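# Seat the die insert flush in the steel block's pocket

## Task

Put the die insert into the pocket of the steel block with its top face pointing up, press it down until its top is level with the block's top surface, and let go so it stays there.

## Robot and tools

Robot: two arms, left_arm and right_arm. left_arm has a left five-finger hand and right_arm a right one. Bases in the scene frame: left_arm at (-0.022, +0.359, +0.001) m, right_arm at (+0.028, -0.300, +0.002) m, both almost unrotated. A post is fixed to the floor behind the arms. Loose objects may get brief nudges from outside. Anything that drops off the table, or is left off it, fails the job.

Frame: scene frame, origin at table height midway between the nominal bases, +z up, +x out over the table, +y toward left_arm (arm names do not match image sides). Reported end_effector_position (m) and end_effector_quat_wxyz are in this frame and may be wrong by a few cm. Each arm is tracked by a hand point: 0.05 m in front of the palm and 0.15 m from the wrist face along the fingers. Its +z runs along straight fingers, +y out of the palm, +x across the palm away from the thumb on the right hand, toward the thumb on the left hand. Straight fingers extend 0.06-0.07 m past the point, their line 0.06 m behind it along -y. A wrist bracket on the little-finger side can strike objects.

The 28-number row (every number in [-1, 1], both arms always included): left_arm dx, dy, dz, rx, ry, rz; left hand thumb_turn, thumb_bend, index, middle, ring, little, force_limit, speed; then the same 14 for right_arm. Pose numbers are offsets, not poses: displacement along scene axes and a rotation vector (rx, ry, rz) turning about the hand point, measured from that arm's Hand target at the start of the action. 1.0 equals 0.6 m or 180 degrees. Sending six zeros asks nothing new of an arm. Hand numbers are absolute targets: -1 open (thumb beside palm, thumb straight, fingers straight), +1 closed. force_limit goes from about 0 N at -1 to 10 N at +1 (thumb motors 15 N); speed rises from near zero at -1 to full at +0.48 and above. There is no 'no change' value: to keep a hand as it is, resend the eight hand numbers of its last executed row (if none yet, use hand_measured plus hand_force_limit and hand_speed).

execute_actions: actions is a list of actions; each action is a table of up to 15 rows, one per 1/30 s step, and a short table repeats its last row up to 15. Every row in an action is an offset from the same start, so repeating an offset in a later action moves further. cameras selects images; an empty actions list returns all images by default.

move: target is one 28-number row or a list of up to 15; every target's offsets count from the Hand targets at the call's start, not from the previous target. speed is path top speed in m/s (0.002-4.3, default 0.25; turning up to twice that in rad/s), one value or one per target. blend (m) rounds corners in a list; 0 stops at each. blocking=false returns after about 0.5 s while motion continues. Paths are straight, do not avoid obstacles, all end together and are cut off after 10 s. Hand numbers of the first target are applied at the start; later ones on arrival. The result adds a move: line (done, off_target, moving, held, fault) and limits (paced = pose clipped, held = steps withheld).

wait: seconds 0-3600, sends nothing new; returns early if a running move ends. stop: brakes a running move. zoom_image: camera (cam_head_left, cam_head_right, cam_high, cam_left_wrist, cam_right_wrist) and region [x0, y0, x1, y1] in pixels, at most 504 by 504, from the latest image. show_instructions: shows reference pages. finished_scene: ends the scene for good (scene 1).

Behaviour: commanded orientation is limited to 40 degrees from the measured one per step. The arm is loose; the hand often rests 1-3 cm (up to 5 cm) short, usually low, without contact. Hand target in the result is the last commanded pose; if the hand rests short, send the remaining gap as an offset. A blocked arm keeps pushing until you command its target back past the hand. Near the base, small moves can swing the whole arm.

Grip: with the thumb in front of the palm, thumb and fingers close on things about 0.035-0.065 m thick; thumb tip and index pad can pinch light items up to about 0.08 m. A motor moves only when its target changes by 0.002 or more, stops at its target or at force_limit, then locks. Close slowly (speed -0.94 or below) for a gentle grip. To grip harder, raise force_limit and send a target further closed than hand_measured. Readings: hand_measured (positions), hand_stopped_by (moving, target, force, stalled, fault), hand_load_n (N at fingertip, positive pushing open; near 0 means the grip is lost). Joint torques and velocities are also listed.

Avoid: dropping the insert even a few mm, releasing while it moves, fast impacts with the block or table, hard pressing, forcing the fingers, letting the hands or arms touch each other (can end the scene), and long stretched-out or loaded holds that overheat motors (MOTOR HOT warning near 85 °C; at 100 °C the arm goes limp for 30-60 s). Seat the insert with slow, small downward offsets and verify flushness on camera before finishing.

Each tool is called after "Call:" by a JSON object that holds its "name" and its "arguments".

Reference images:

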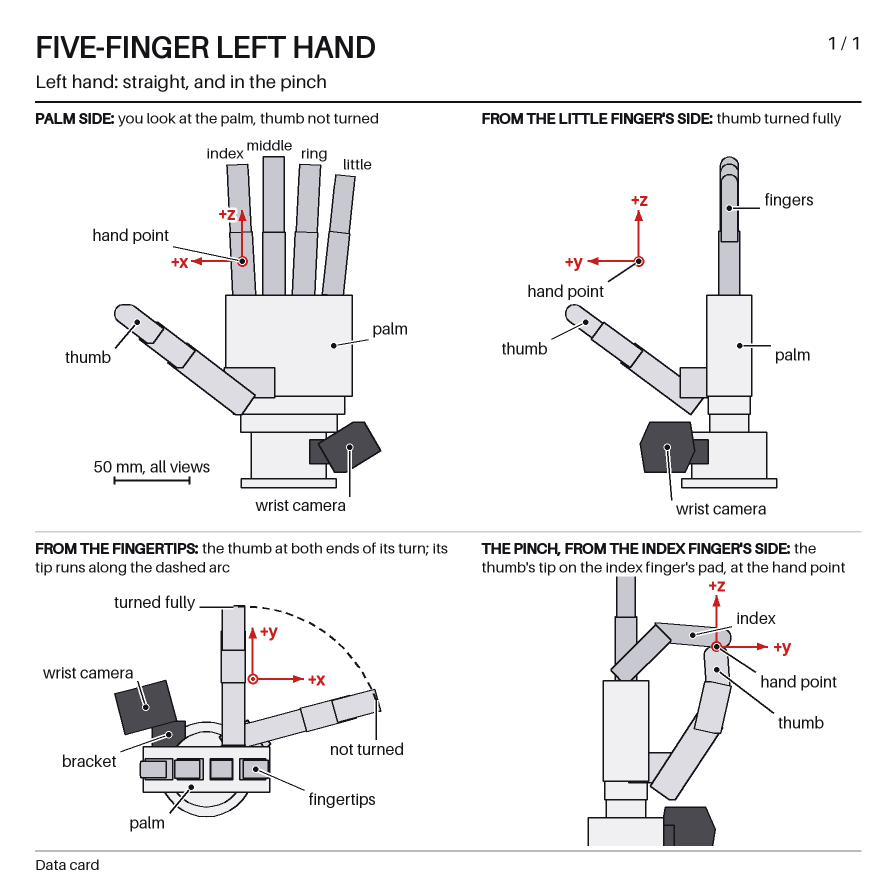

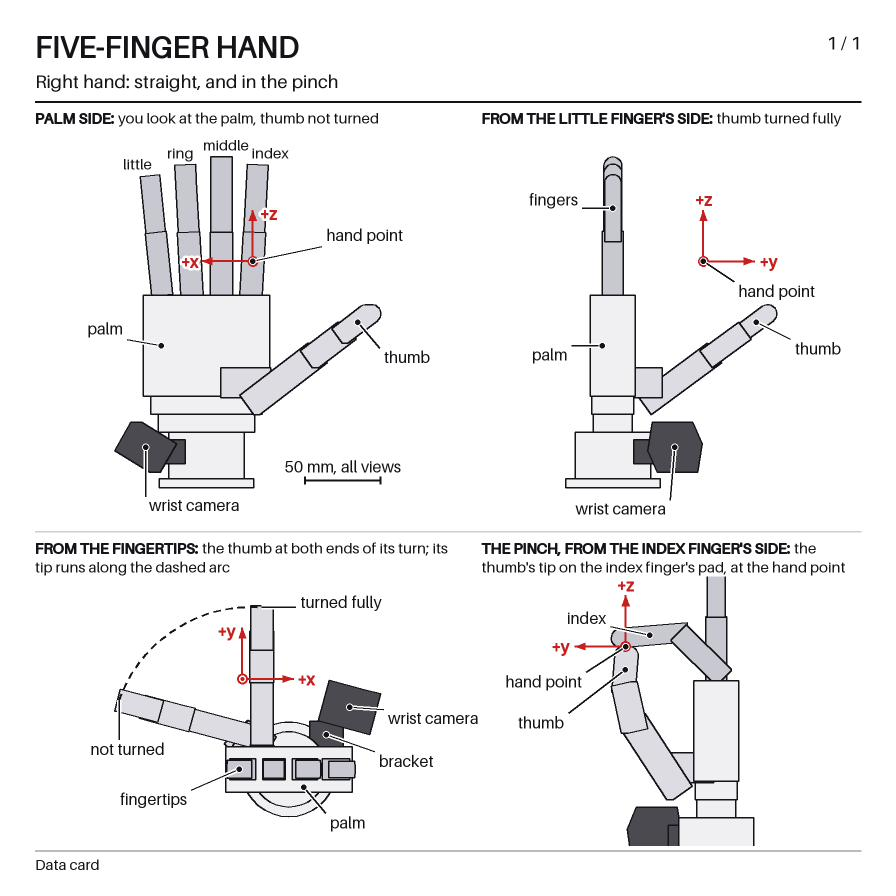

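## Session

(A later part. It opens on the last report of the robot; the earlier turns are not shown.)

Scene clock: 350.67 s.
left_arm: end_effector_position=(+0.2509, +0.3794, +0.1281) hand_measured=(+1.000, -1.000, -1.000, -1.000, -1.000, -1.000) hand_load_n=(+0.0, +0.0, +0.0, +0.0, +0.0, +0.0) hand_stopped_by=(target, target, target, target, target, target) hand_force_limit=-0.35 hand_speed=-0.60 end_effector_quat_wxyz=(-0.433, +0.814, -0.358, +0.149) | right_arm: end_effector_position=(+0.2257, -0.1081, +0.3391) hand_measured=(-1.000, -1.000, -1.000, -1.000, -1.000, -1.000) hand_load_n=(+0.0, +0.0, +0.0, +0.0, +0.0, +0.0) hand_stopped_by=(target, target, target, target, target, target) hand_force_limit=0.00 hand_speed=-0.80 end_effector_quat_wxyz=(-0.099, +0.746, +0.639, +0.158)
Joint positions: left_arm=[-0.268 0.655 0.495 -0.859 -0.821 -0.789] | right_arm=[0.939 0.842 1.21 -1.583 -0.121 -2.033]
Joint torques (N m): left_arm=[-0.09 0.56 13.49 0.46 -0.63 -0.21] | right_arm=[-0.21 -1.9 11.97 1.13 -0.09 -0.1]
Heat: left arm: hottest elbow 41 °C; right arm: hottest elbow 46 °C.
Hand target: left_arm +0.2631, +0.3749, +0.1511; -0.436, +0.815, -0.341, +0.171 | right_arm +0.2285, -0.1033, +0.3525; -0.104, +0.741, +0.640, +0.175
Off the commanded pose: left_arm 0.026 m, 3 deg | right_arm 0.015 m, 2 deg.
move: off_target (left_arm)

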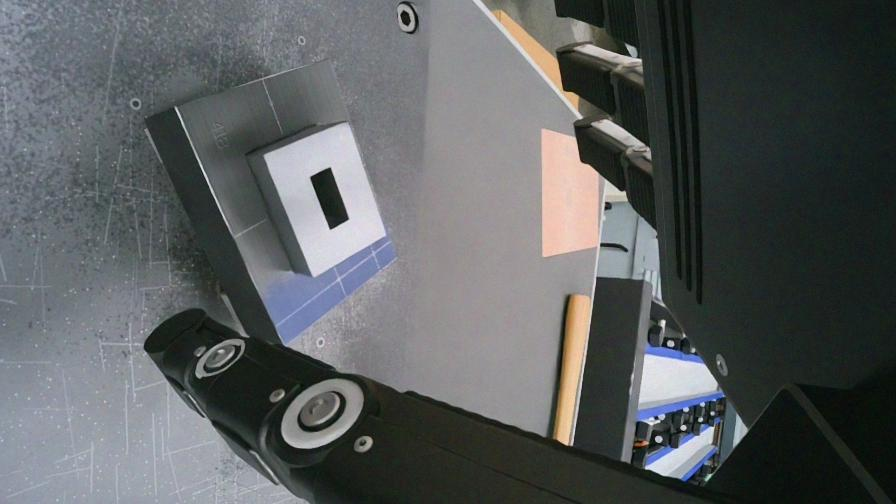

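Call:
{"name": "move", "arguments": {"target": [0.088,0.09,-0.018,0,0,0,1,-1,-1,-1,-1,-1,-0.35,-0.6,0,0,0,0,0,0,-1,-1,-1,-1,-1,-1,0,-0.8], "speed": 0.12, "cameras": ["cam_left_wrist"]}}

Call:
{"name": "zoom_image", "arguments": {"camera": "cam_left_wrist", "region": [0, 140, 320, 460]}}

Scene clock: 360.57 s.
left_arm: end_effector_position=(+0.2978, +0.4267, +0.1167) hand_measured=(+1.000, -1.000, -1.000, -1.000, -1.000, -1.000) hand_load_n=(+0.0, +0.0, +0.0, +0.0, +0.0, +0.0) hand_stopped_by=(target, target, target, target, target, target) hand_force_limit=-0.35 hand_speed=-0.60 end_effector_quat_wxyz=(-0.424, +0.823, -0.348, +0.151) | right_arm: end_effector_position=(+0.2257, -0.1081, +0.3391) hand_measured=(-1.000, -1.000, -1.000, -1.000, -1.000, -1.000) hand_load_n=(+0.0, -0.5, +0.0, +0.0, +0.0, +0.0) hand_stopped_by=(target, target, target, target, target, target) hand_force_limit=0.00 hand_speed=-0.80 end_effector_quat_wxyz=(-0.099, +0.746, +0.639, +0.158)
Joint positions: left_arm=[0.017 0.791 0.495 -0.538 -0.639 -0.524] | right_arm=[0.939 0.842 1.21 -1.583 -0.121 -2.033]
Joint torques (N m): left_arm=[0.91 -0.79 13.31 2.07 -0.28 0.13] | right_arm=[-0.26 -1.9 11.97 1.13 -0.09 -0.1]
Heat: left arm: hottest elbow 44 °C; right arm: hottest elbow 46 °C.
Hand target: left_arm +0.3159, +0.4289, +0.1402; -0.436, +0.815, -0.341, +0.171 | right_arm +0.2285, -0.1033, +0.3525; -0.104, +0.741, +0.640, +0.175
Off the commanded pose: left_arm 0.030 m, 3 deg | right_arm 0.015 m, 2 deg.
move: off_target (left_arm)

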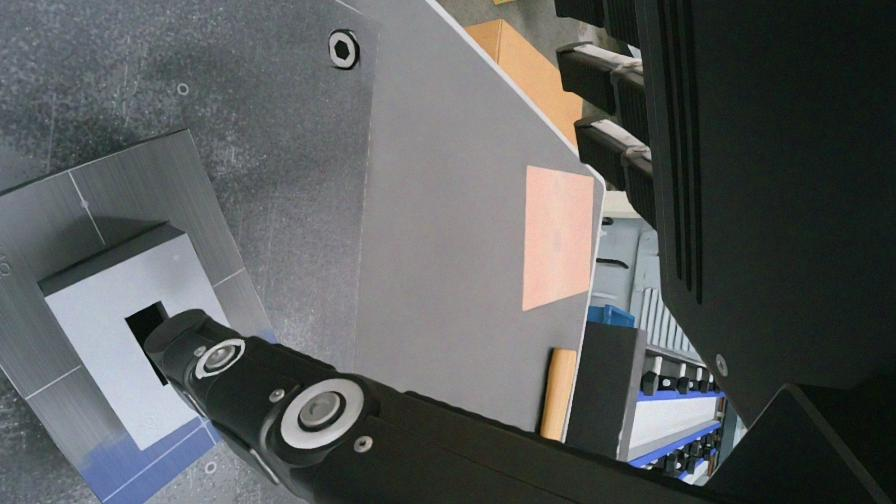

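Scaled by 1.575 from the camera's image (finer frame: 1280x720).

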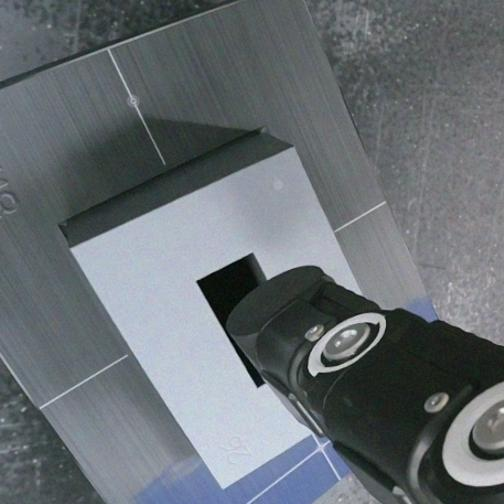

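Call:
{"name": "move", "arguments": {"target": [0,0,-0.035,0,0,0,1,-1,-1,-1,-1,-1,-0.35,-0.6,0,0,0,0,0,0,-1,-1,-1,-1,-1,-1,0,-0.8], "speed": 0.06, "cameras": ["cam_left_wrist"]}}

Call:
{"name": "zoom_image", "arguments": {"camera": "cam_left_wrist", "region": [0, 140, 320, 460]}}

Scene clock: 362.20 s.
left_arm: end_effector_position=(+0.3138, +0.4264, +0.1206) hand_measured=(+1.000, -1.000, -1.000, -1.000, -1.000, -1.000) hand_load_n=(+0.0, +0.0, +0.0, +0.0, +0.0, +0.0) hand_stopped_by=(target, target, target, target, target, target) hand_force_limit=-0.35 hand_speed=-0.60 end_effector_quat_wxyz=(-0.432, +0.818, -0.338, +0.172) | right_arm: end_effector_position=(+0.2257, -0.1081, +0.3391) hand_measured=(-1.000, -1.000, -1.000, -1.000, -1.000, -1.000) hand_load_n=(+0.0, +0.0, +0.0, +0.0, +0.0, +0.0) hand_stopped_by=(target, target, target, target, target, target) hand_force_limit=0.00 hand_speed=-0.80 end_effector_quat_wxyz=(-0.099, +0.746, +0.639, +0.158)
Joint positions: left_arm=[0.017 0.816 0.495 -0.463 -0.637 -0.522] | right_arm=[0.939 0.842 1.21 -1.583 -0.121 -2.033]
Joint torques (N m): left_arm=[1.14 -0.67 9.46 2.13 -0.27 0.13] | right_arm=[-0.15 -1.9 11.97 1.13 -0.09 -0.11]
Heat: left arm: hottest elbow 44 °C; right arm: hottest elbow 46 °C.
Hand target: left_arm +0.3159, +0.4289, +0.1192; -0.436, +0.815, -0.341, +0.171 | right_arm +0.2285, -0.1033, +0.3525; -0.104, +0.741, +0.640, +0.175
Off the commanded pose: left_arm 0.004 m, 1 deg | right_arm 0.015 m, 2 deg.
move: done

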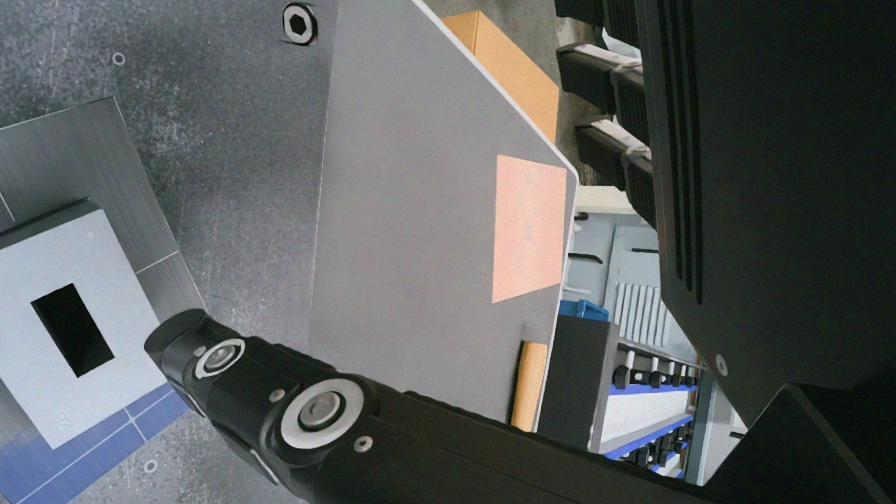

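Scaled by 1.575 from the camera's image (finer frame: 1280x720).

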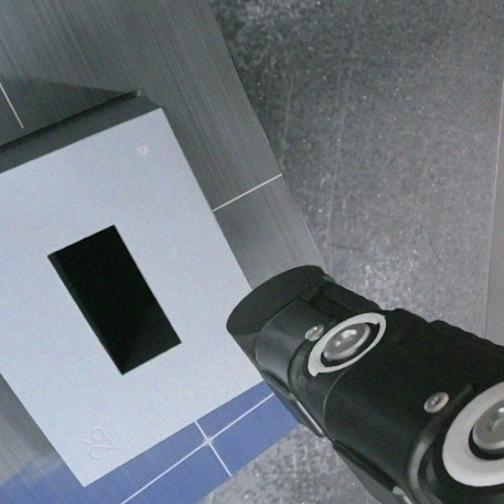

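Call:
{"name": "move", "arguments": {"target": [0,-0.003,-0.025,0,0,0,1,-1,-1,-1,-1,-1,-0.35,-0.6,0,0,0,0,0,0,-1,-1,-1,-1,-1,-1,0,-0.8], "speed": 0.05, "cameras": ["cam_left_wrist"]}}

Call:
{"name": "zoom_image", "arguments": {"camera": "cam_left_wrist", "region": [0, 140, 320, 460]}}

Scene clock: 363.57 s.
left_arm: end_effector_position=(+0.3123, +0.4264, +0.1037) hand_measured=(+1.000, -1.000, -1.000, -1.000, -1.000, -1.000) hand_load_n=(+0.0, +0.0, +0.0, +0.0, +0.0, +0.0) hand_stopped_by=(target, target, target, target, target, target) hand_force_limit=-0.35 hand_speed=-0.60 end_effector_quat_wxyz=(-0.431, +0.819, -0.339, +0.169) | right_arm: end_effector_position=(+0.2257, -0.1081, +0.3391) hand_measured=(-1.000, -1.000, -1.000, -1.000, -1.000, -1.000) hand_load_n=(+0.0, +0.0, +0.0, +0.0, +0.0, +0.5) hand_stopped_by=(target, target, target, target, target, target) hand_force_limit=0.00 hand_speed=-0.80 end_effector_quat_wxyz=(-0.099, +0.746, +0.639, +0.158)
Joint positions: left_arm=[0.017 0.839 0.46 -0.412 -0.637 -0.522] | right_arm=[0.939 0.842 1.21 -1.583 -0.121 -2.033]
Joint torques (N m): left_arm=[0.38 -0.73 9.57 2.1 -0.46 0.06] | right_arm=[-0.15 -1.96 11.99 1.13 -0.09 -0.1]
Heat: left arm: hottest elbow 44 °C; right arm: hottest elbow 46 °C.
Hand target: left_arm +0.3159, +0.4271, +0.1043; -0.436, +0.815, -0.341, +0.171 | right_arm +0.2285, -0.1033, +0.3525; -0.104, +0.741, +0.640, +0.175
Off the commanded pose: left_arm 0.004 m, 1 deg | right_arm 0.015 m, 2 deg.
move: done

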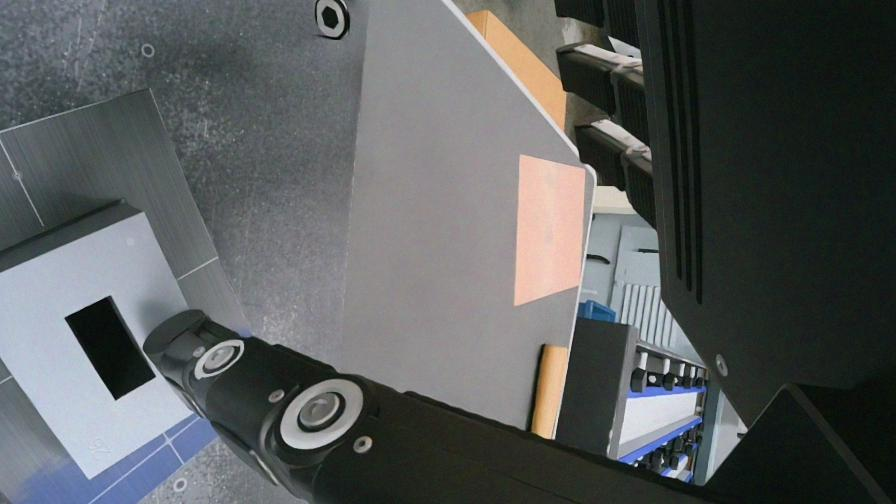

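Scaled by 1.575 from the camera's image (finer frame: 1280x720).

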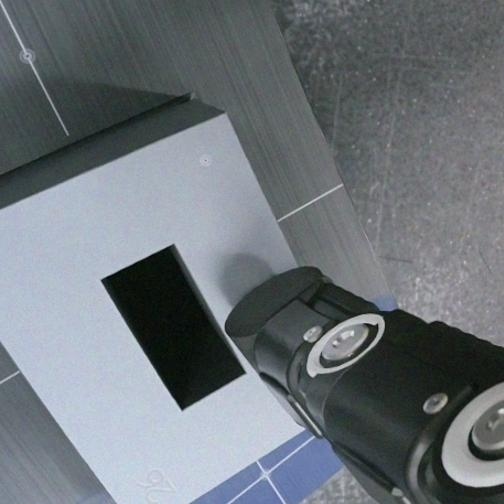

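Call:
{"name": "move", "arguments": {"target": [0.003,0,-0.03,0,0,0,1,-1,-1,-1,-1,-1,-0.35,-0.6,0,0,0,0,0,0,-1,-1,-1,-1,-1,-1,0,-0.8], "speed": 0.05, "cameras": ["cam_left_wrist"]}}

Call:
{"name": "zoom_image", "arguments": {"camera": "cam_left_wrist", "region": [0, 140, 320, 460]}}

Scene clock: 364.90 s.
left_arm: end_effector_position=(+0.3224, +0.4274, +0.1043) hand_measured=(+1.000, -1.000, -1.000, -1.000, -1.000, -1.000) hand_load_n=(-3.5, +0.0, +0.0, -0.5, +0.0, +0.0) hand_stopped_by=(target, target, target, target, target, target) hand_force_limit=-0.35 hand_speed=-0.60 end_effector_quat_wxyz=(-0.441, +0.814, -0.331, +0.185) | right_arm: end_effector_position=(+0.2257, -0.1081, +0.3391) hand_measured=(-1.000, -1.000, -1.000, -1.000, -1.000, -1.000) hand_load_n=(+0.0, +0.0, +0.0, +0.0, +0.0, +0.0) hand_stopped_by=(target, target, target, target, target, target) hand_force_limit=0.00 hand_speed=-0.80 end_effector_quat_wxyz=(-0.099, +0.746, +0.639, +0.158)
Joint positions: left_arm=[0.017 0.855 0.448 -0.339 -0.642 -0.516] | right_arm=[0.939 0.842 1.21 -1.583 -0.121 -2.033]
Joint torques (N m): left_arm=[0.26 0.56 7.69 1.92 -0.3 0.06] | right_arm=[-0.15 -1.9 11.97 1.13 -0.09 -0.1]
Heat: left arm: hottest elbow 43 °C; right arm: hottest elbow 46 °C.
Hand target: left_arm +0.3177, +0.4271, +0.0863; -0.436, +0.815, -0.341, +0.171 | right_arm +0.2285, -0.1033, +0.3525; -0.104, +0.741, +0.640, +0.175
Off the commanded pose: left_arm 0.019 m, 2 deg | right_arm 0.015 m, 2 deg.
move: off_target (left_arm)

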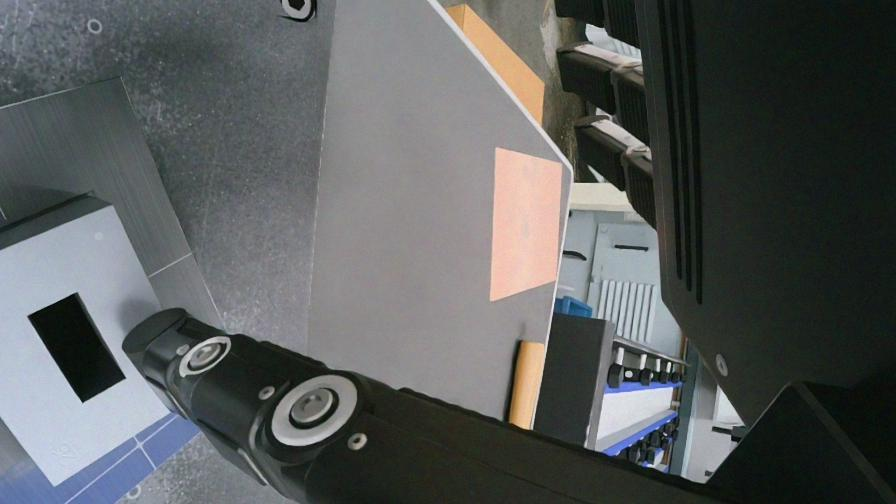

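Scaled by 1.575 from the camera's image (finer frame: 1280x720).

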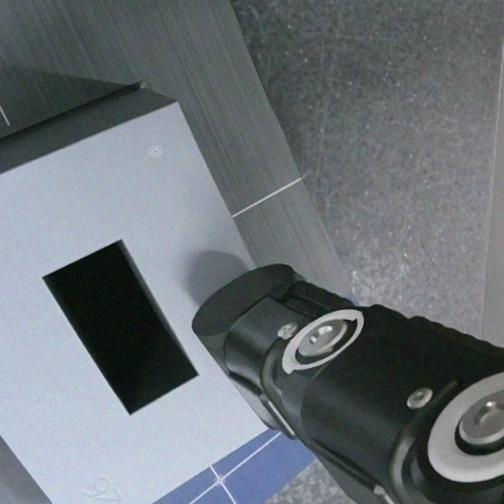

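Call:
{"name": "move", "arguments": {"target": [-0.005,0,-0.04,0,0,0,1,-1,-1,-1,-1,-1,-0.35,-0.6,0,0,0,0,0,0,-1,-1,-1,-1,-1,-1,0,-0.8], "speed": 0.05, "cameras": ["cam_left_wrist"]}}

Call:
{"name": "zoom_image", "arguments": {"camera": "cam_left_wrist", "region": [0, 140, 320, 460]}}

Scene clock: 366.87 s.
left_arm: end_effector_position=(+0.3303, +0.4290, +0.1029) hand_measured=(+1.000, -1.000, -1.000, -1.000, -1.000, -1.000) hand_load_n=(-4.5, +0.0, +0.0, +0.0, +0.0, +0.0) hand_stopped_by=(target, target, target, target, target, target) hand_force_limit=-0.35 hand_speed=-0.60 end_effector_quat_wxyz=(-0.453, +0.808, -0.315, +0.206) | right_arm: end_effector_position=(+0.2257, -0.1081, +0.3391) hand_measured=(-1.000, -1.000, -1.000, -1.000, -1.000, -1.000) hand_load_n=(+0.0, +0.0, +0.0, +0.0, +0.0, +0.0) hand_stopped_by=(target, target, target, target, target, target) hand_force_limit=0.00 hand_speed=-0.80 end_effector_quat_wxyz=(-0.099, +0.746, +0.639, +0.158)
Joint positions: left_arm=[0.017 0.864 0.418 -0.242 -0.651 -0.518] | right_arm=[0.939 0.842 1.21 -1.583 -0.121 -2.033]
Joint torques (N m): left_arm=[0.21 2.08 5.75 1.26 -0.15 0.06] | right_arm=[-0.21 -1.9 11.97 1.14 -0.09 -0.1]
Heat: left arm: hottest elbow 43 °C; right arm: hottest elbow 46 °C.
Hand target: left_arm +0.3146, +0.4271, +0.0621; -0.436, +0.815, -0.341, +0.171 | right_arm +0.2285, -0.1033, +0.3525; -0.104, +0.741, +0.640, +0.175
Off the commanded pose: left_arm 0.044 m, 5 deg | right_arm 0.015 m, 2 deg.
move: off_target (left_arm)

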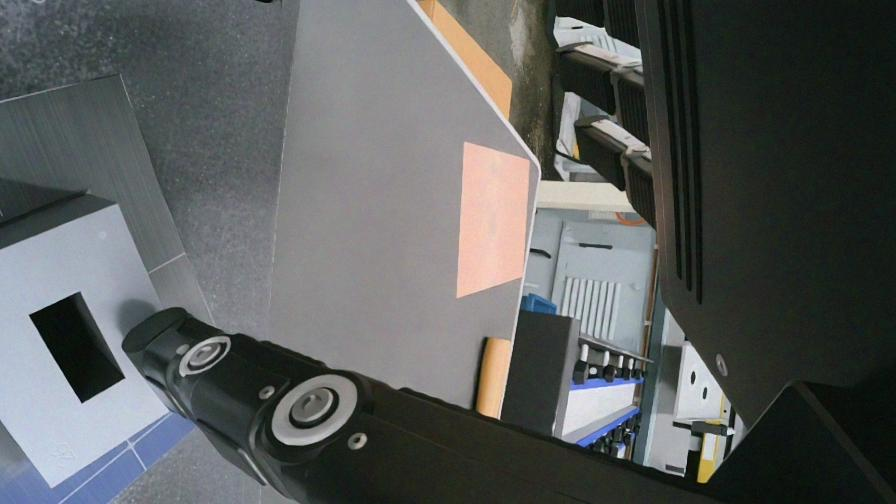

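Scaled by 1.575 from the camera's image (finer frame: 1280x720).

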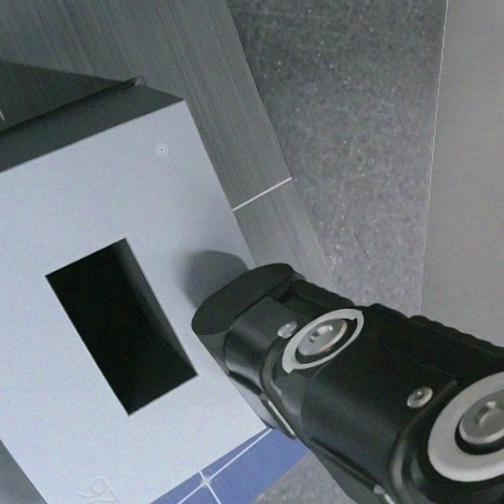

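Call:
{"name": "move", "arguments": {"target": [[-0.06,-0.03,0.24,0,0,0,1,-1,-1,-1,-1,-1,-0.35,-0.6,0,0,0,0,0,0,-1,-1,-1,-1,-1,-1,0,-0.8],[-0.147,-0.124,0.27,-0.214,0.2248,-0.0234,1,-1,-1,-1,-1,-1,-0.35,-0.6,0,0,0,0,0,0,-1,-1,-1,-1,-1,-1,0,-0.8]], "speed": [0.15,0.2], "blend": 0.02, "cameras": ["cam_left_wrist","cam_head_left"]}}

Scene clock: 374.13 s.
left_arm: end_effector_position=(+0.2162, +0.3491, +0.2104) hand_measured=(+1.000, -1.000, -1.000, -1.000, -1.000, -1.000) hand_load_n=(+0.0, +0.0, +0.0, +0.0, +0.0, +0.0) hand_stopped_by=(target, target, target, target, target, target) hand_force_limit=-0.35 hand_speed=-0.60 end_effector_quat_wxyz=(+0.007, +0.909, -0.417, -0.014) | right_arm: end_effector_position=(+0.2257, -0.1081, +0.3391) hand_measured=(-1.000, -1.000, -1.000, -1.000, -1.000, -1.000) hand_load_n=(+0.0, +0.0, +0.0, +0.0, +0.0, +0.0) hand_stopped_by=(target, target, target, target, target, target) hand_force_limit=0.00 hand_speed=-0.80 end_effector_quat_wxyz=(-0.099, +0.746, +0.639, +0.158)
Joint positions: left_arm=[0.219 1.058 1.013 -1.557 -0.005 -0.516] | right_arm=[0.939 0.842 1.21 -1.583 -0.121 -2.033]
Joint torques (N m): left_arm=[1.14 -3.37 12.51 -0.51 0.01 0.12] | right_arm=[-0.26 -1.9 11.96 1.13 -0.09 -0.1]
Heat: left arm: hottest elbow 42 °C; right arm: hottest elbow 46 °C.
Hand target: left_arm +0.2264, +0.3527, +0.2242; +0.000, +0.906, -0.423, +0.000 | right_arm +0.2285, -0.1033, +0.3525; -0.104, +0.741, +0.640, +0.175
Off the commanded pose: left_arm 0.017 m, 2 deg | right_arm 0.015 m, 2 deg.
move: off_target (left_arm)
Images, in order (width x height): cam_head_left 896x504, cam_left_wrist 896x504.

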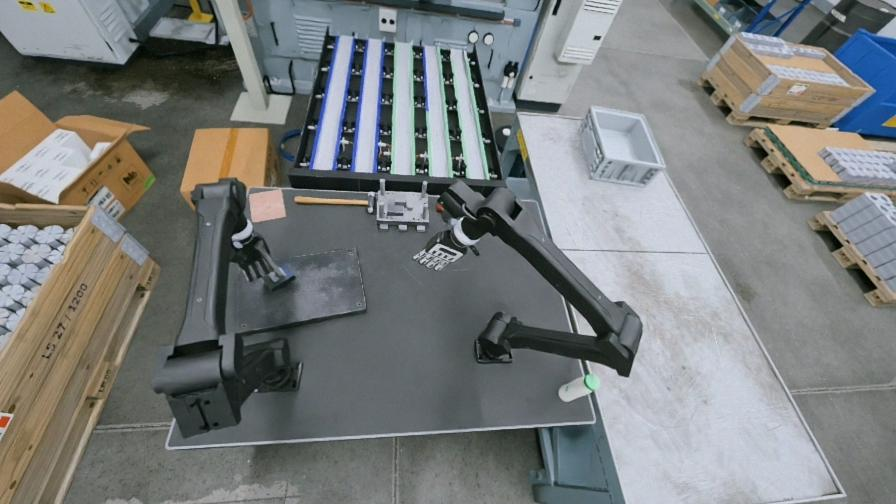

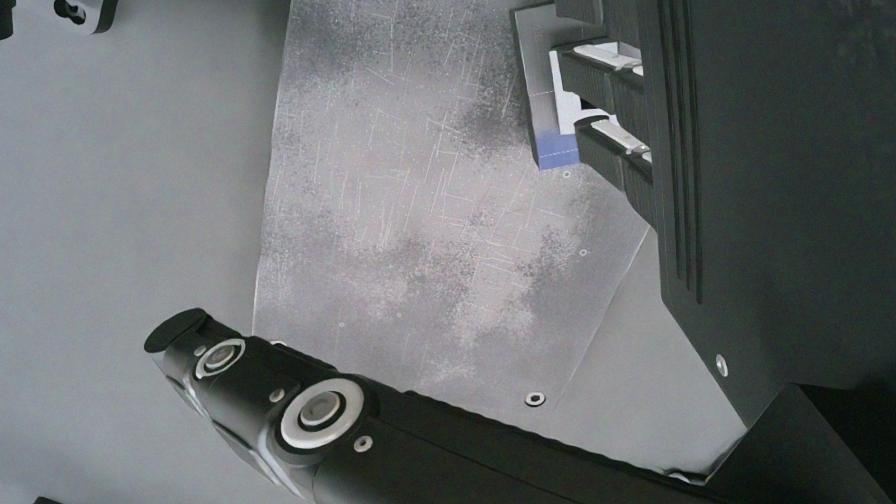

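Call:
{"name": "zoom_image", "arguments": {"camera": "cam_left_wrist", "region": [480, 0, 680, 200]}}

Call:
{"name": "zoom_image", "arguments": {"camera": "cam_head_left", "region": [220, 220, 340, 330]}}

Scaled by 2.520 from the camera's image (finer frame: 1280x720).

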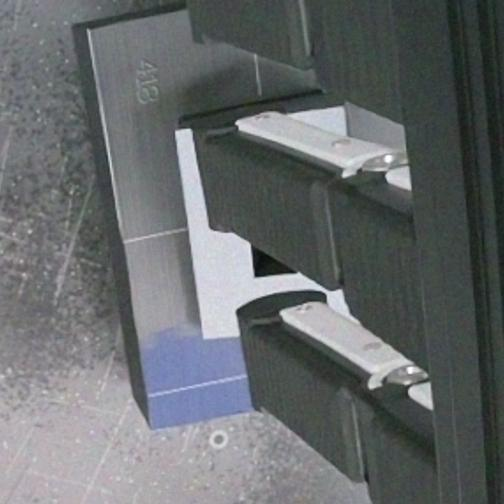

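Scaled by 4.200 from the camera's image (finer frame: 1280x720).

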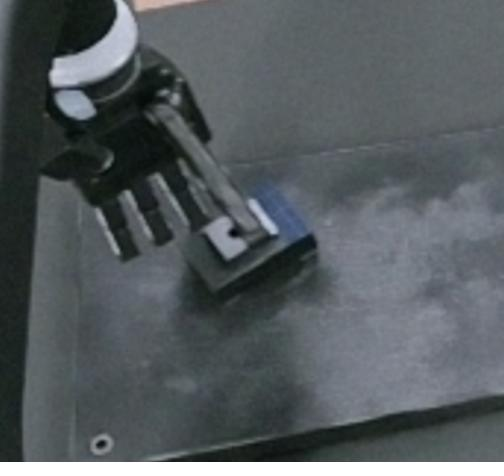

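Call:
{"name": "move", "arguments": {"target": [0.02,0.012,-0.045,0,0,0,1,-1,-1,-1,-1,-1,-0.35,-0.6,0,0,0,0,0,0,-1,-1,-1,-1,-1,-1,0,-0.8], "speed": 0.1, "cameras": ["cam_left_wrist","cam_head_left"]}}

Call:
{"name": "zoom_image", "arguments": {"camera": "cam_left_wrist", "region": [480, 0, 680, 200]}}

Call:
{"name": "zoom_image", "arguments": {"camera": "cam_head_left", "region": [220, 220, 340, 330]}}

Scene clock: 378.00 s.
left_arm: end_effector_position=(+0.2344, +0.3575, +0.1985) hand_measured=(+1.000, -1.000, -1.000, -1.000, -1.000, -1.000) hand_load_n=(+0.0, +0.0, +0.0, +0.0, +0.0, +0.0) hand_stopped_by=(target, target, target, target, target, target) hand_force_limit=-0.35 hand_speed=-0.60 end_effector_quat_wxyz=(+0.001, +0.909, -0.417, -0.006) | right_arm: end_effector_position=(+0.2257, -0.1081, +0.3391) hand_measured=(-1.000, -1.000, -1.000, -1.000, -1.000, -1.000) hand_load_n=(+0.0, +0.0, +0.0, +0.0, +0.0, +0.0) hand_stopped_by=(target, target, target, target, target, target) hand_force_limit=0.00 hand_speed=-0.80 end_effector_quat_wxyz=(-0.099, +0.746, +0.639, +0.158)
Joint positions: left_arm=[0.235 1.101 1.013 -1.495 -0.005 -0.499] | right_arm=[0.939 0.842 1.21 -1.583 -0.121 -2.033]
Joint torques (N m): left_arm=[1.08 -4.01 9.1 0.44 0.01 0.11] | right_arm=[-0.21 -1.96 11.97 1.13 -0.09 -0.1]
Heat: left arm: hottest elbow 42 °C; right arm: hottest elbow 46 °C.
Hand target: left_arm +0.2384, +0.3599, +0.1972; +0.000, +0.906, -0.423, +0.000 | right_arm +0.2285, -0.1033, +0.3525; -0.104, +0.741, +0.640, +0.175
Off the commanded pose: left_arm 0.005 m, 1 deg | right_arm 0.015 m, 2 deg.
move: done
Images, in order (width x height): cam_head_left 896x504, cam_left_wrist 896x504.

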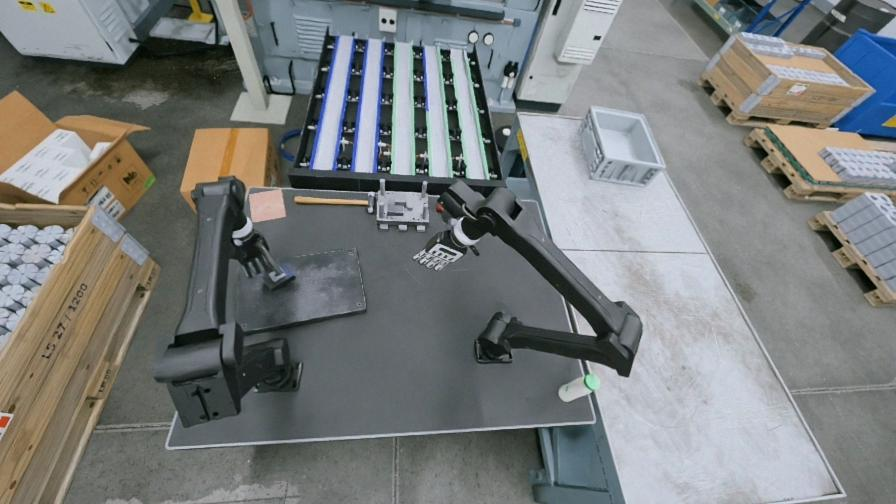

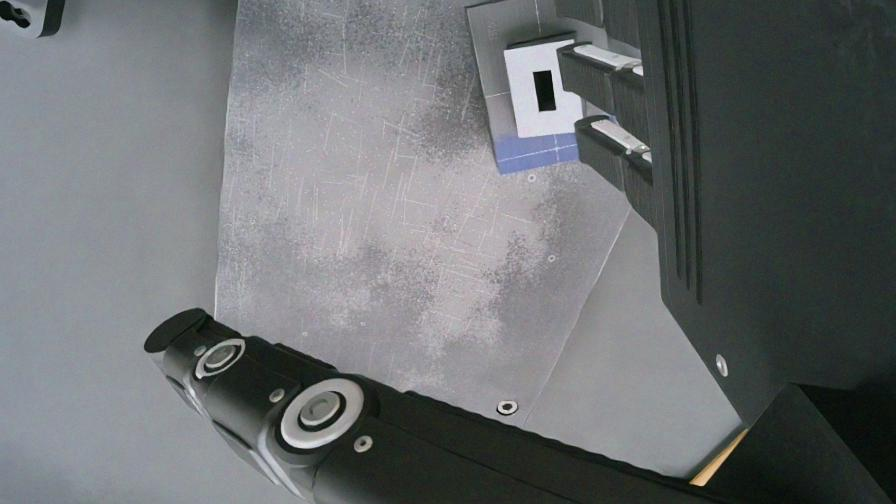

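Scaled by 2.520 from the camera's image (finer frame: 1280x720).

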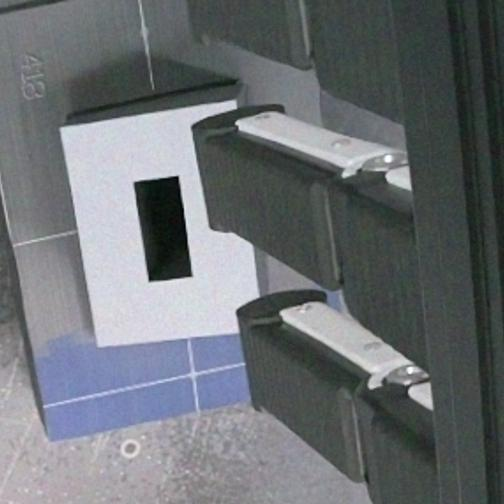

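Scaled by 4.200 from the camera's image (finer frame: 1280x720).

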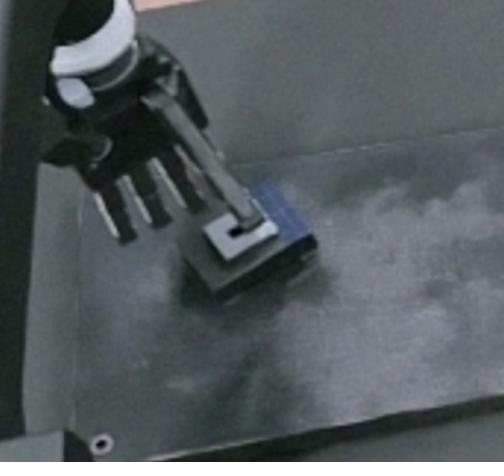

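Call:
{"name": "move", "arguments": {"target": [0.019,0.008,-0.042,0,0,0,1,-1,-1,-1,-1,-1,-0.35,-0.6,0,0,0,0,0,0,-1,-1,-1,-1,-1,-1,0,-0.8], "speed": 0.08, "cameras": ["cam_left_wrist","cam_head_left"]}}

Call:
{"name": "zoom_image", "arguments": {"camera": "cam_left_wrist", "region": [480, 0, 680, 200]}}

Call:
{"name": "zoom_image", "arguments": {"camera": "cam_head_left", "region": [240, 240, 320, 310]}}

Scene clock: 379.87 s.
left_arm: end_effector_position=(+0.2466, +0.3621, +0.1737) hand_measured=(+1.000, -1.000, -1.000, -1.000, -1.000, -1.000) hand_load_n=(+0.0, +0.0, +0.0, +0.0, +0.0, +0.0) hand_stopped_by=(target, target, target, target, target, target) hand_force_limit=-0.35 hand_speed=-0.60 end_effector_quat_wxyz=(+0.001, +0.909, -0.417, -0.006) | right_arm: end_effector_position=(+0.2257, -0.1081, +0.3391) hand_measured=(-1.000, -1.000, -1.000, -1.000, -1.000, -1.000) hand_load_n=(+0.0, +0.0, +0.0, +0.0, +0.0, +0.0) hand_stopped_by=(target, target, target, target, target, target) hand_force_limit=0.00 hand_speed=-0.80 end_effector_quat_wxyz=(-0.099, +0.746, +0.639, +0.158)
Joint positions: left_arm=[0.242 1.144 0.98 -1.417 -0.005 -0.493] | right_arm=[0.939 0.842 1.21 -1.583 -0.121 -2.033]
Joint torques (N m): left_arm=[1.26 -4.72 8.9 0.46 0.01 0.13] | right_arm=[-0.15 -1.96 11.97 1.11 -0.09 -0.1]
Heat: left arm: hottest elbow 42 °C; right arm: hottest elbow 46 °C.
Hand target: left_arm +0.2499, +0.3647, +0.1720; +0.000, +0.906, -0.423, +0.000 | right_arm +0.2285, -0.1033, +0.3525; -0.104, +0.741, +0.640, +0.175
Off the commanded pose: left_arm 0.005 m, 1 deg | right_arm 0.015 m, 2 deg.
move: done
Images, in order (width x height): cam_head_left 896x504, cam_left_wrist 896x504.

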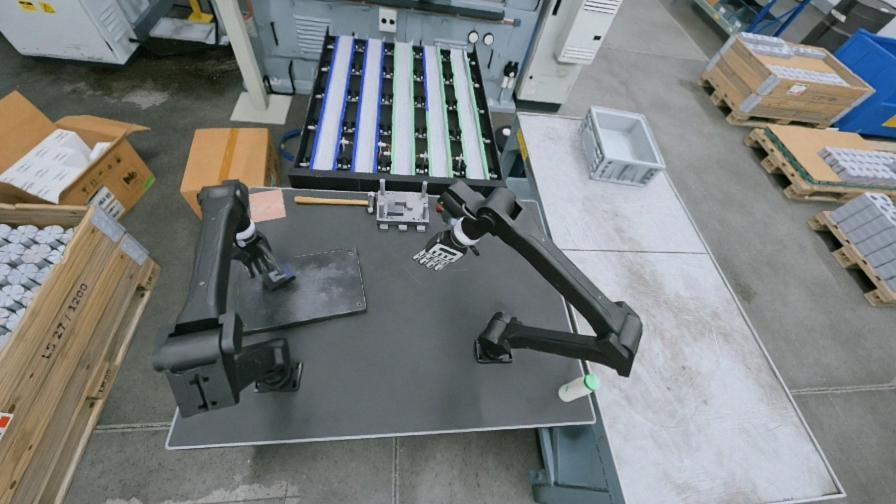

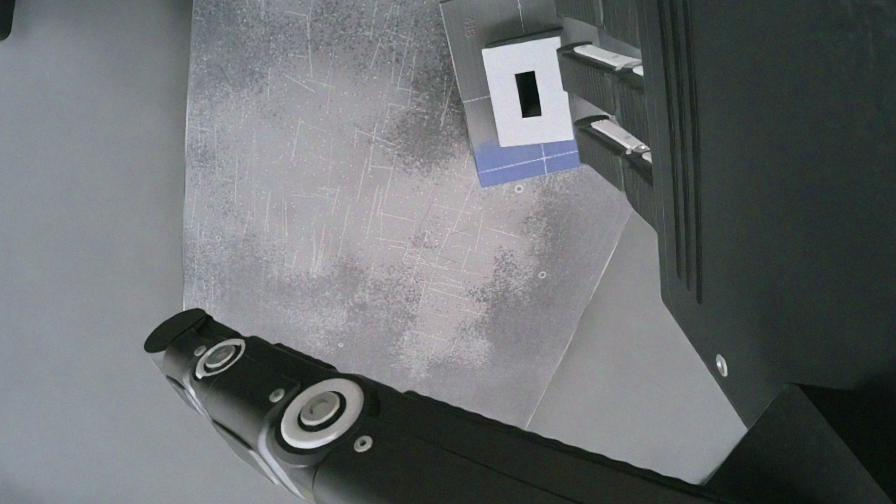

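Scaled by 2.520 from the camera's image (finer frame: 1280x720).

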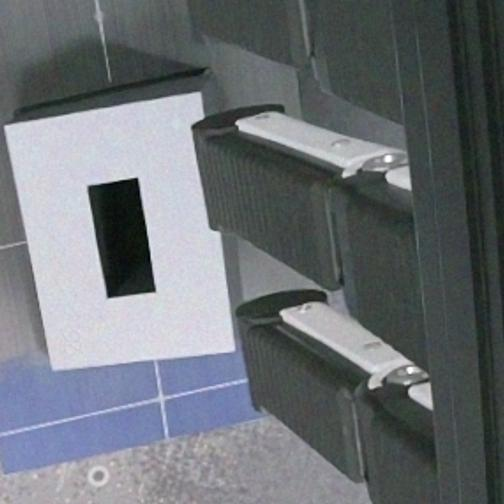

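Scaled by 6.300 from the camera's image (finer frame: 1280x720).

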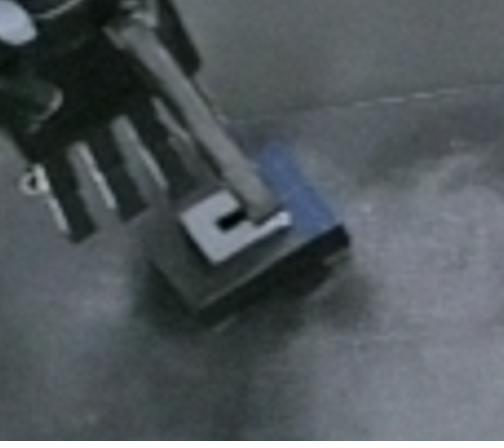

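Call:
{"name": "move", "arguments": {"target": [-0.006,0.003,-0.022,0,0,0,1,-1,-1,-1,-1,-1,-0.35,-0.6,0,0,0,0,0,0,-1,-1,-1,-1,-1,-1,0,-0.8], "speed": 0.06, "cameras": ["cam_left_wrist","cam_head_left"]}}

Call:
{"name": "zoom_image", "arguments": {"camera": "cam_left_wrist", "region": [480, 0, 680, 200]}}

Call:
{"name": "zoom_image", "arguments": {"camera": "cam_head_left", "region": [240, 240, 320, 310]}}

Scene clock: 381.87 s.
left_arm: end_effector_position=(+0.2431, +0.3638, +0.1600) hand_measured=(+1.000, -1.000, -1.000, -1.000, -1.000, -1.000) hand_load_n=(+0.0, +0.0, +0.0, +0.0, +0.0, +0.0) hand_stopped_by=(target, target, target, target, target, target) hand_force_limit=-0.35 hand_speed=-0.60 end_effector_quat_wxyz=(+0.002, +0.909, -0.417, -0.006) | right_arm: end_effector_position=(+0.2257, -0.1081, +0.3391) hand_measured=(-1.000, -1.000, -1.000, -1.000, -1.000, -1.000) hand_load_n=(+0.0, +0.0, +0.5, +0.0, +0.0, +0.0) hand_stopped_by=(target, target, target, target, target, target) hand_force_limit=0.00 hand_speed=-0.80 end_effector_quat_wxyz=(-0.099, +0.746, +0.639, +0.158)
Joint positions: left_arm=[0.251 1.144 0.943 -1.382 -0.004 -0.484] | right_arm=[0.939 0.842 1.21 -1.583 -0.121 -2.033]
Joint torques (N m): left_arm=[1.2 -4.78 8.83 0.47 0.01 0.12] | right_arm=[-0.21 -1.85 11.97 1.13 -0.09 -0.1]
Heat: left arm: hottest elbow 42 °C; right arm: hottest elbow 46 °C.
Hand target: left_arm +0.2462, +0.3665, +0.1587; +0.000, +0.906, -0.423, +0.000 | right_arm +0.2285, -0.1033, +0.3525; -0.104, +0.741, +0.640, +0.175
Off the commanded pose: left_arm 0.004 m, 1 deg | right_arm 0.015 m, 2 deg.
move: done
Images, in order (width x height): cam_head_left 896x504, cam_left_wrist 896x504.

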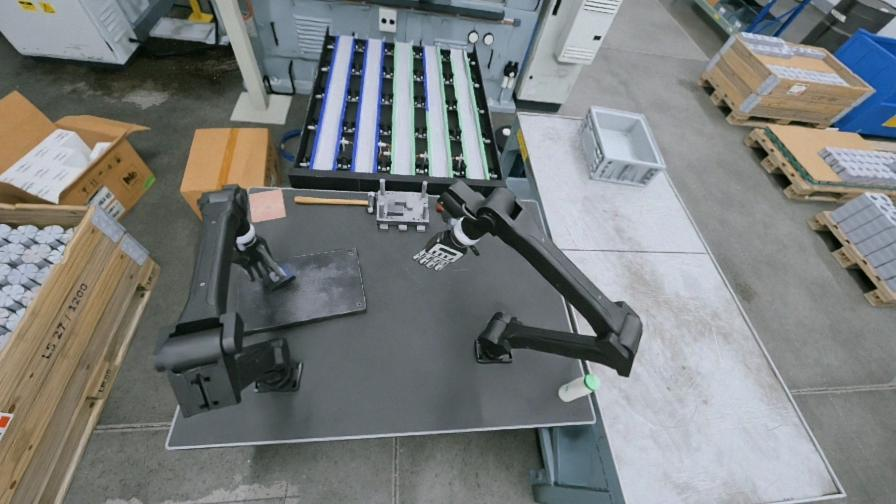

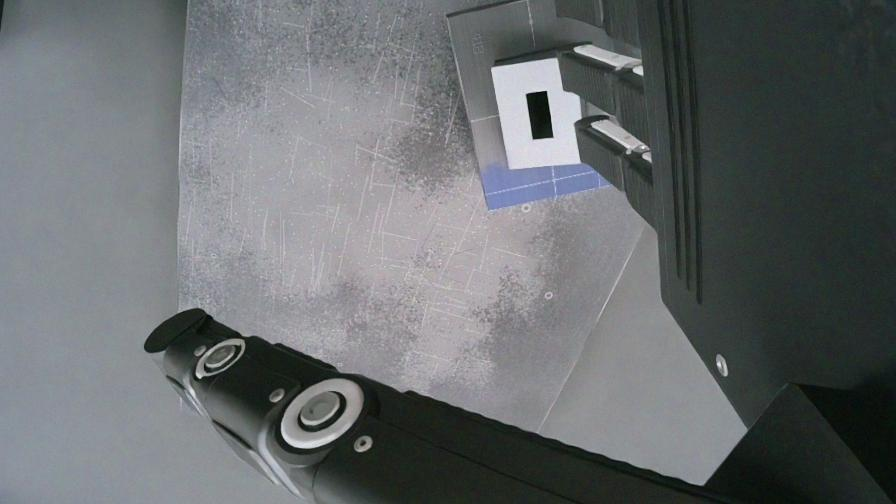

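Scaled by 2.520 from the camera's image (finer frame: 1280x720).

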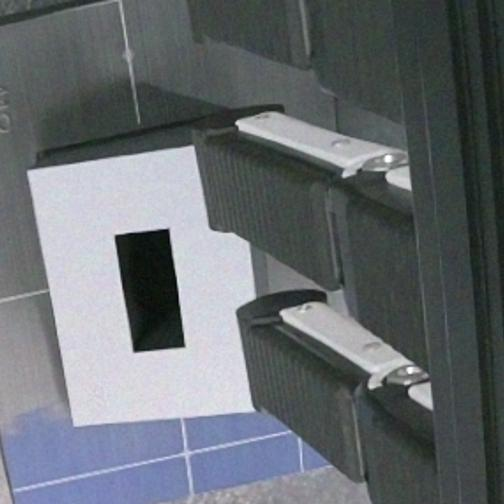

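Scaled by 6.300 from the camera's image (finer frame: 1280x720).

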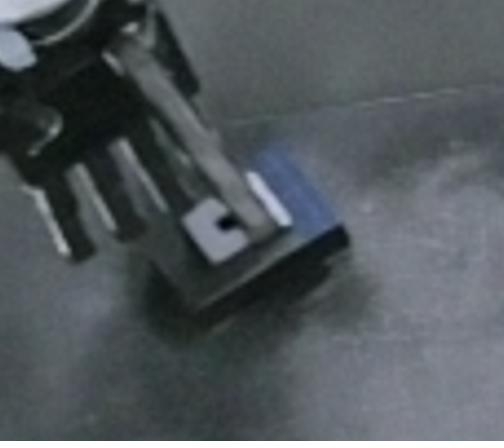

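Call:
{"name": "move", "arguments": {"target": [-0.001,-0.011,0,0,0,0,1,-1,-1,-1,-1,-1,-0.35,-0.6,0,0,0,0,0,0,-1,-1,-1,-1,-1,-1,0,-0.8], "speed": 0.06, "cameras": ["cam_left_wrist","cam_head_left"]}}

Call:
{"name": "zoom_image", "arguments": {"camera": "cam_left_wrist", "region": [480, 0, 680, 200]}}

Scene clock: 383.77 s.
left_arm: end_effector_position=(+0.2433, +0.3611, +0.1602) hand_measured=(+1.000, -1.000, -1.000, -1.000, -1.000, -1.000) hand_load_n=(+0.0, +0.0, +0.0, +0.0, +0.0, +0.0) hand_stopped_by=(target, target, target, target, target, target) hand_force_limit=-0.35 hand_speed=-0.60 end_effector_quat_wxyz=(+0.004, +0.908, -0.420, -0.005) | right_arm: end_effector_position=(+0.2257, -0.1081, +0.3391) hand_measured=(-1.000, -1.000, -1.000, -1.000, -1.000, -1.000) hand_load_n=(+0.0, -0.5, +0.0, +0.0, +0.0, +0.0) hand_stopped_by=(target, target, target, target, target, target) hand_force_limit=0.00 hand_speed=-0.80 end_effector_quat_wxyz=(-0.099, +0.746, +0.639, +0.158)
Joint positions: left_arm=[0.244 1.144 0.943 -1.382 0.001 -0.484] | right_arm=[0.939 0.842 1.21 -1.583 -0.121 -2.033]
Joint torques (N m): left_arm=[-0.09 -5.19 8.51 0.39 0 -0.08] | right_arm=[-0.21 -1.9 11.97 1.13 -0.09 -0.1]
Heat: left arm: hottest elbow 42 °C; right arm: hottest elbow 46 °C.
Hand target: left_arm +0.2456, +0.3599, +0.1587; +0.000, +0.906, -0.423, +0.000 | right_arm +0.2285, -0.1033, +0.3525; -0.104, +0.741, +0.640, +0.175
Off the commanded pose: left_arm 0.003 m, 1 deg | right_arm 0.015 m, 2 deg.
move: done
Images, in order (width x height): cam_head_left 896x504, cam_left_wrist 896x504.

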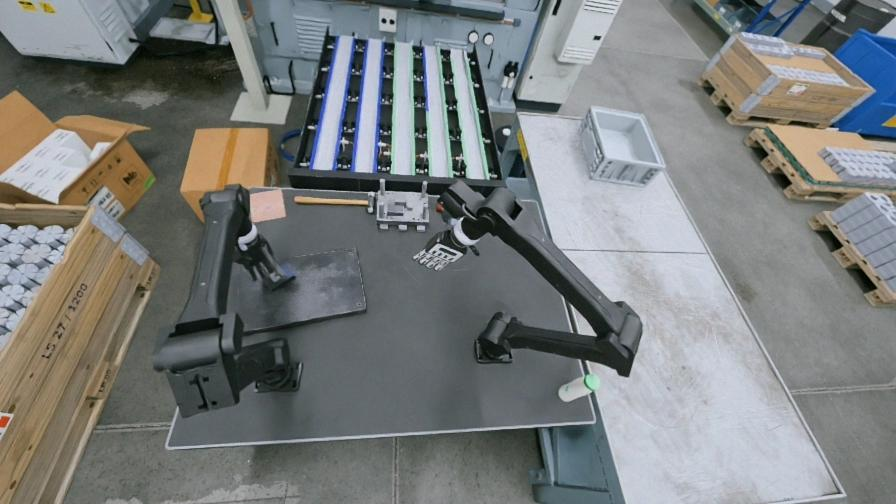

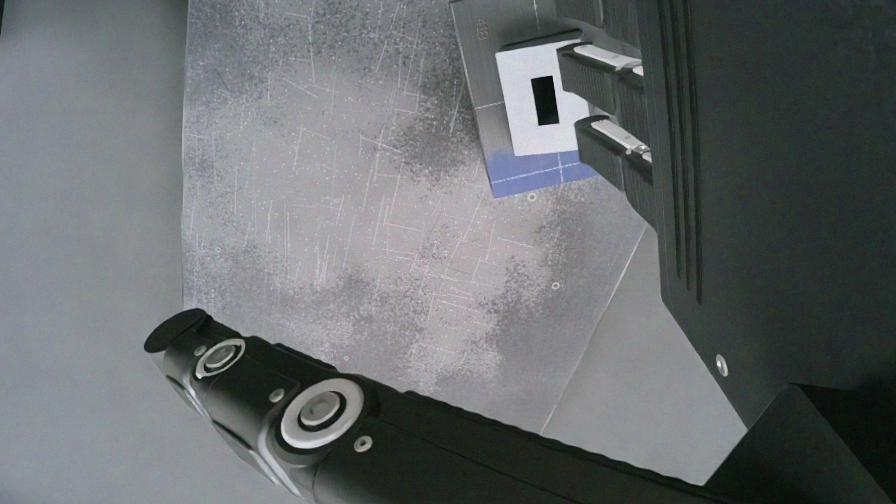

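Scaled by 2.520 from the camera's image (finer frame: 1280x720).

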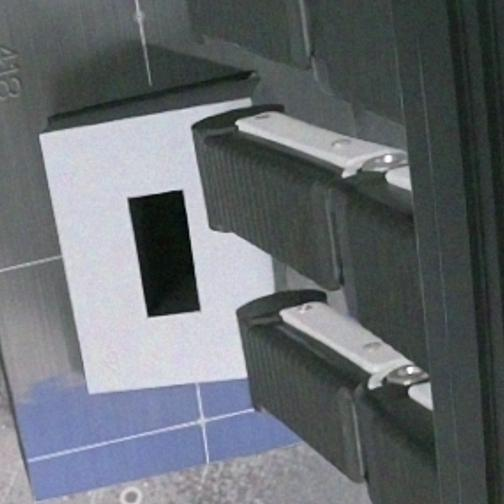

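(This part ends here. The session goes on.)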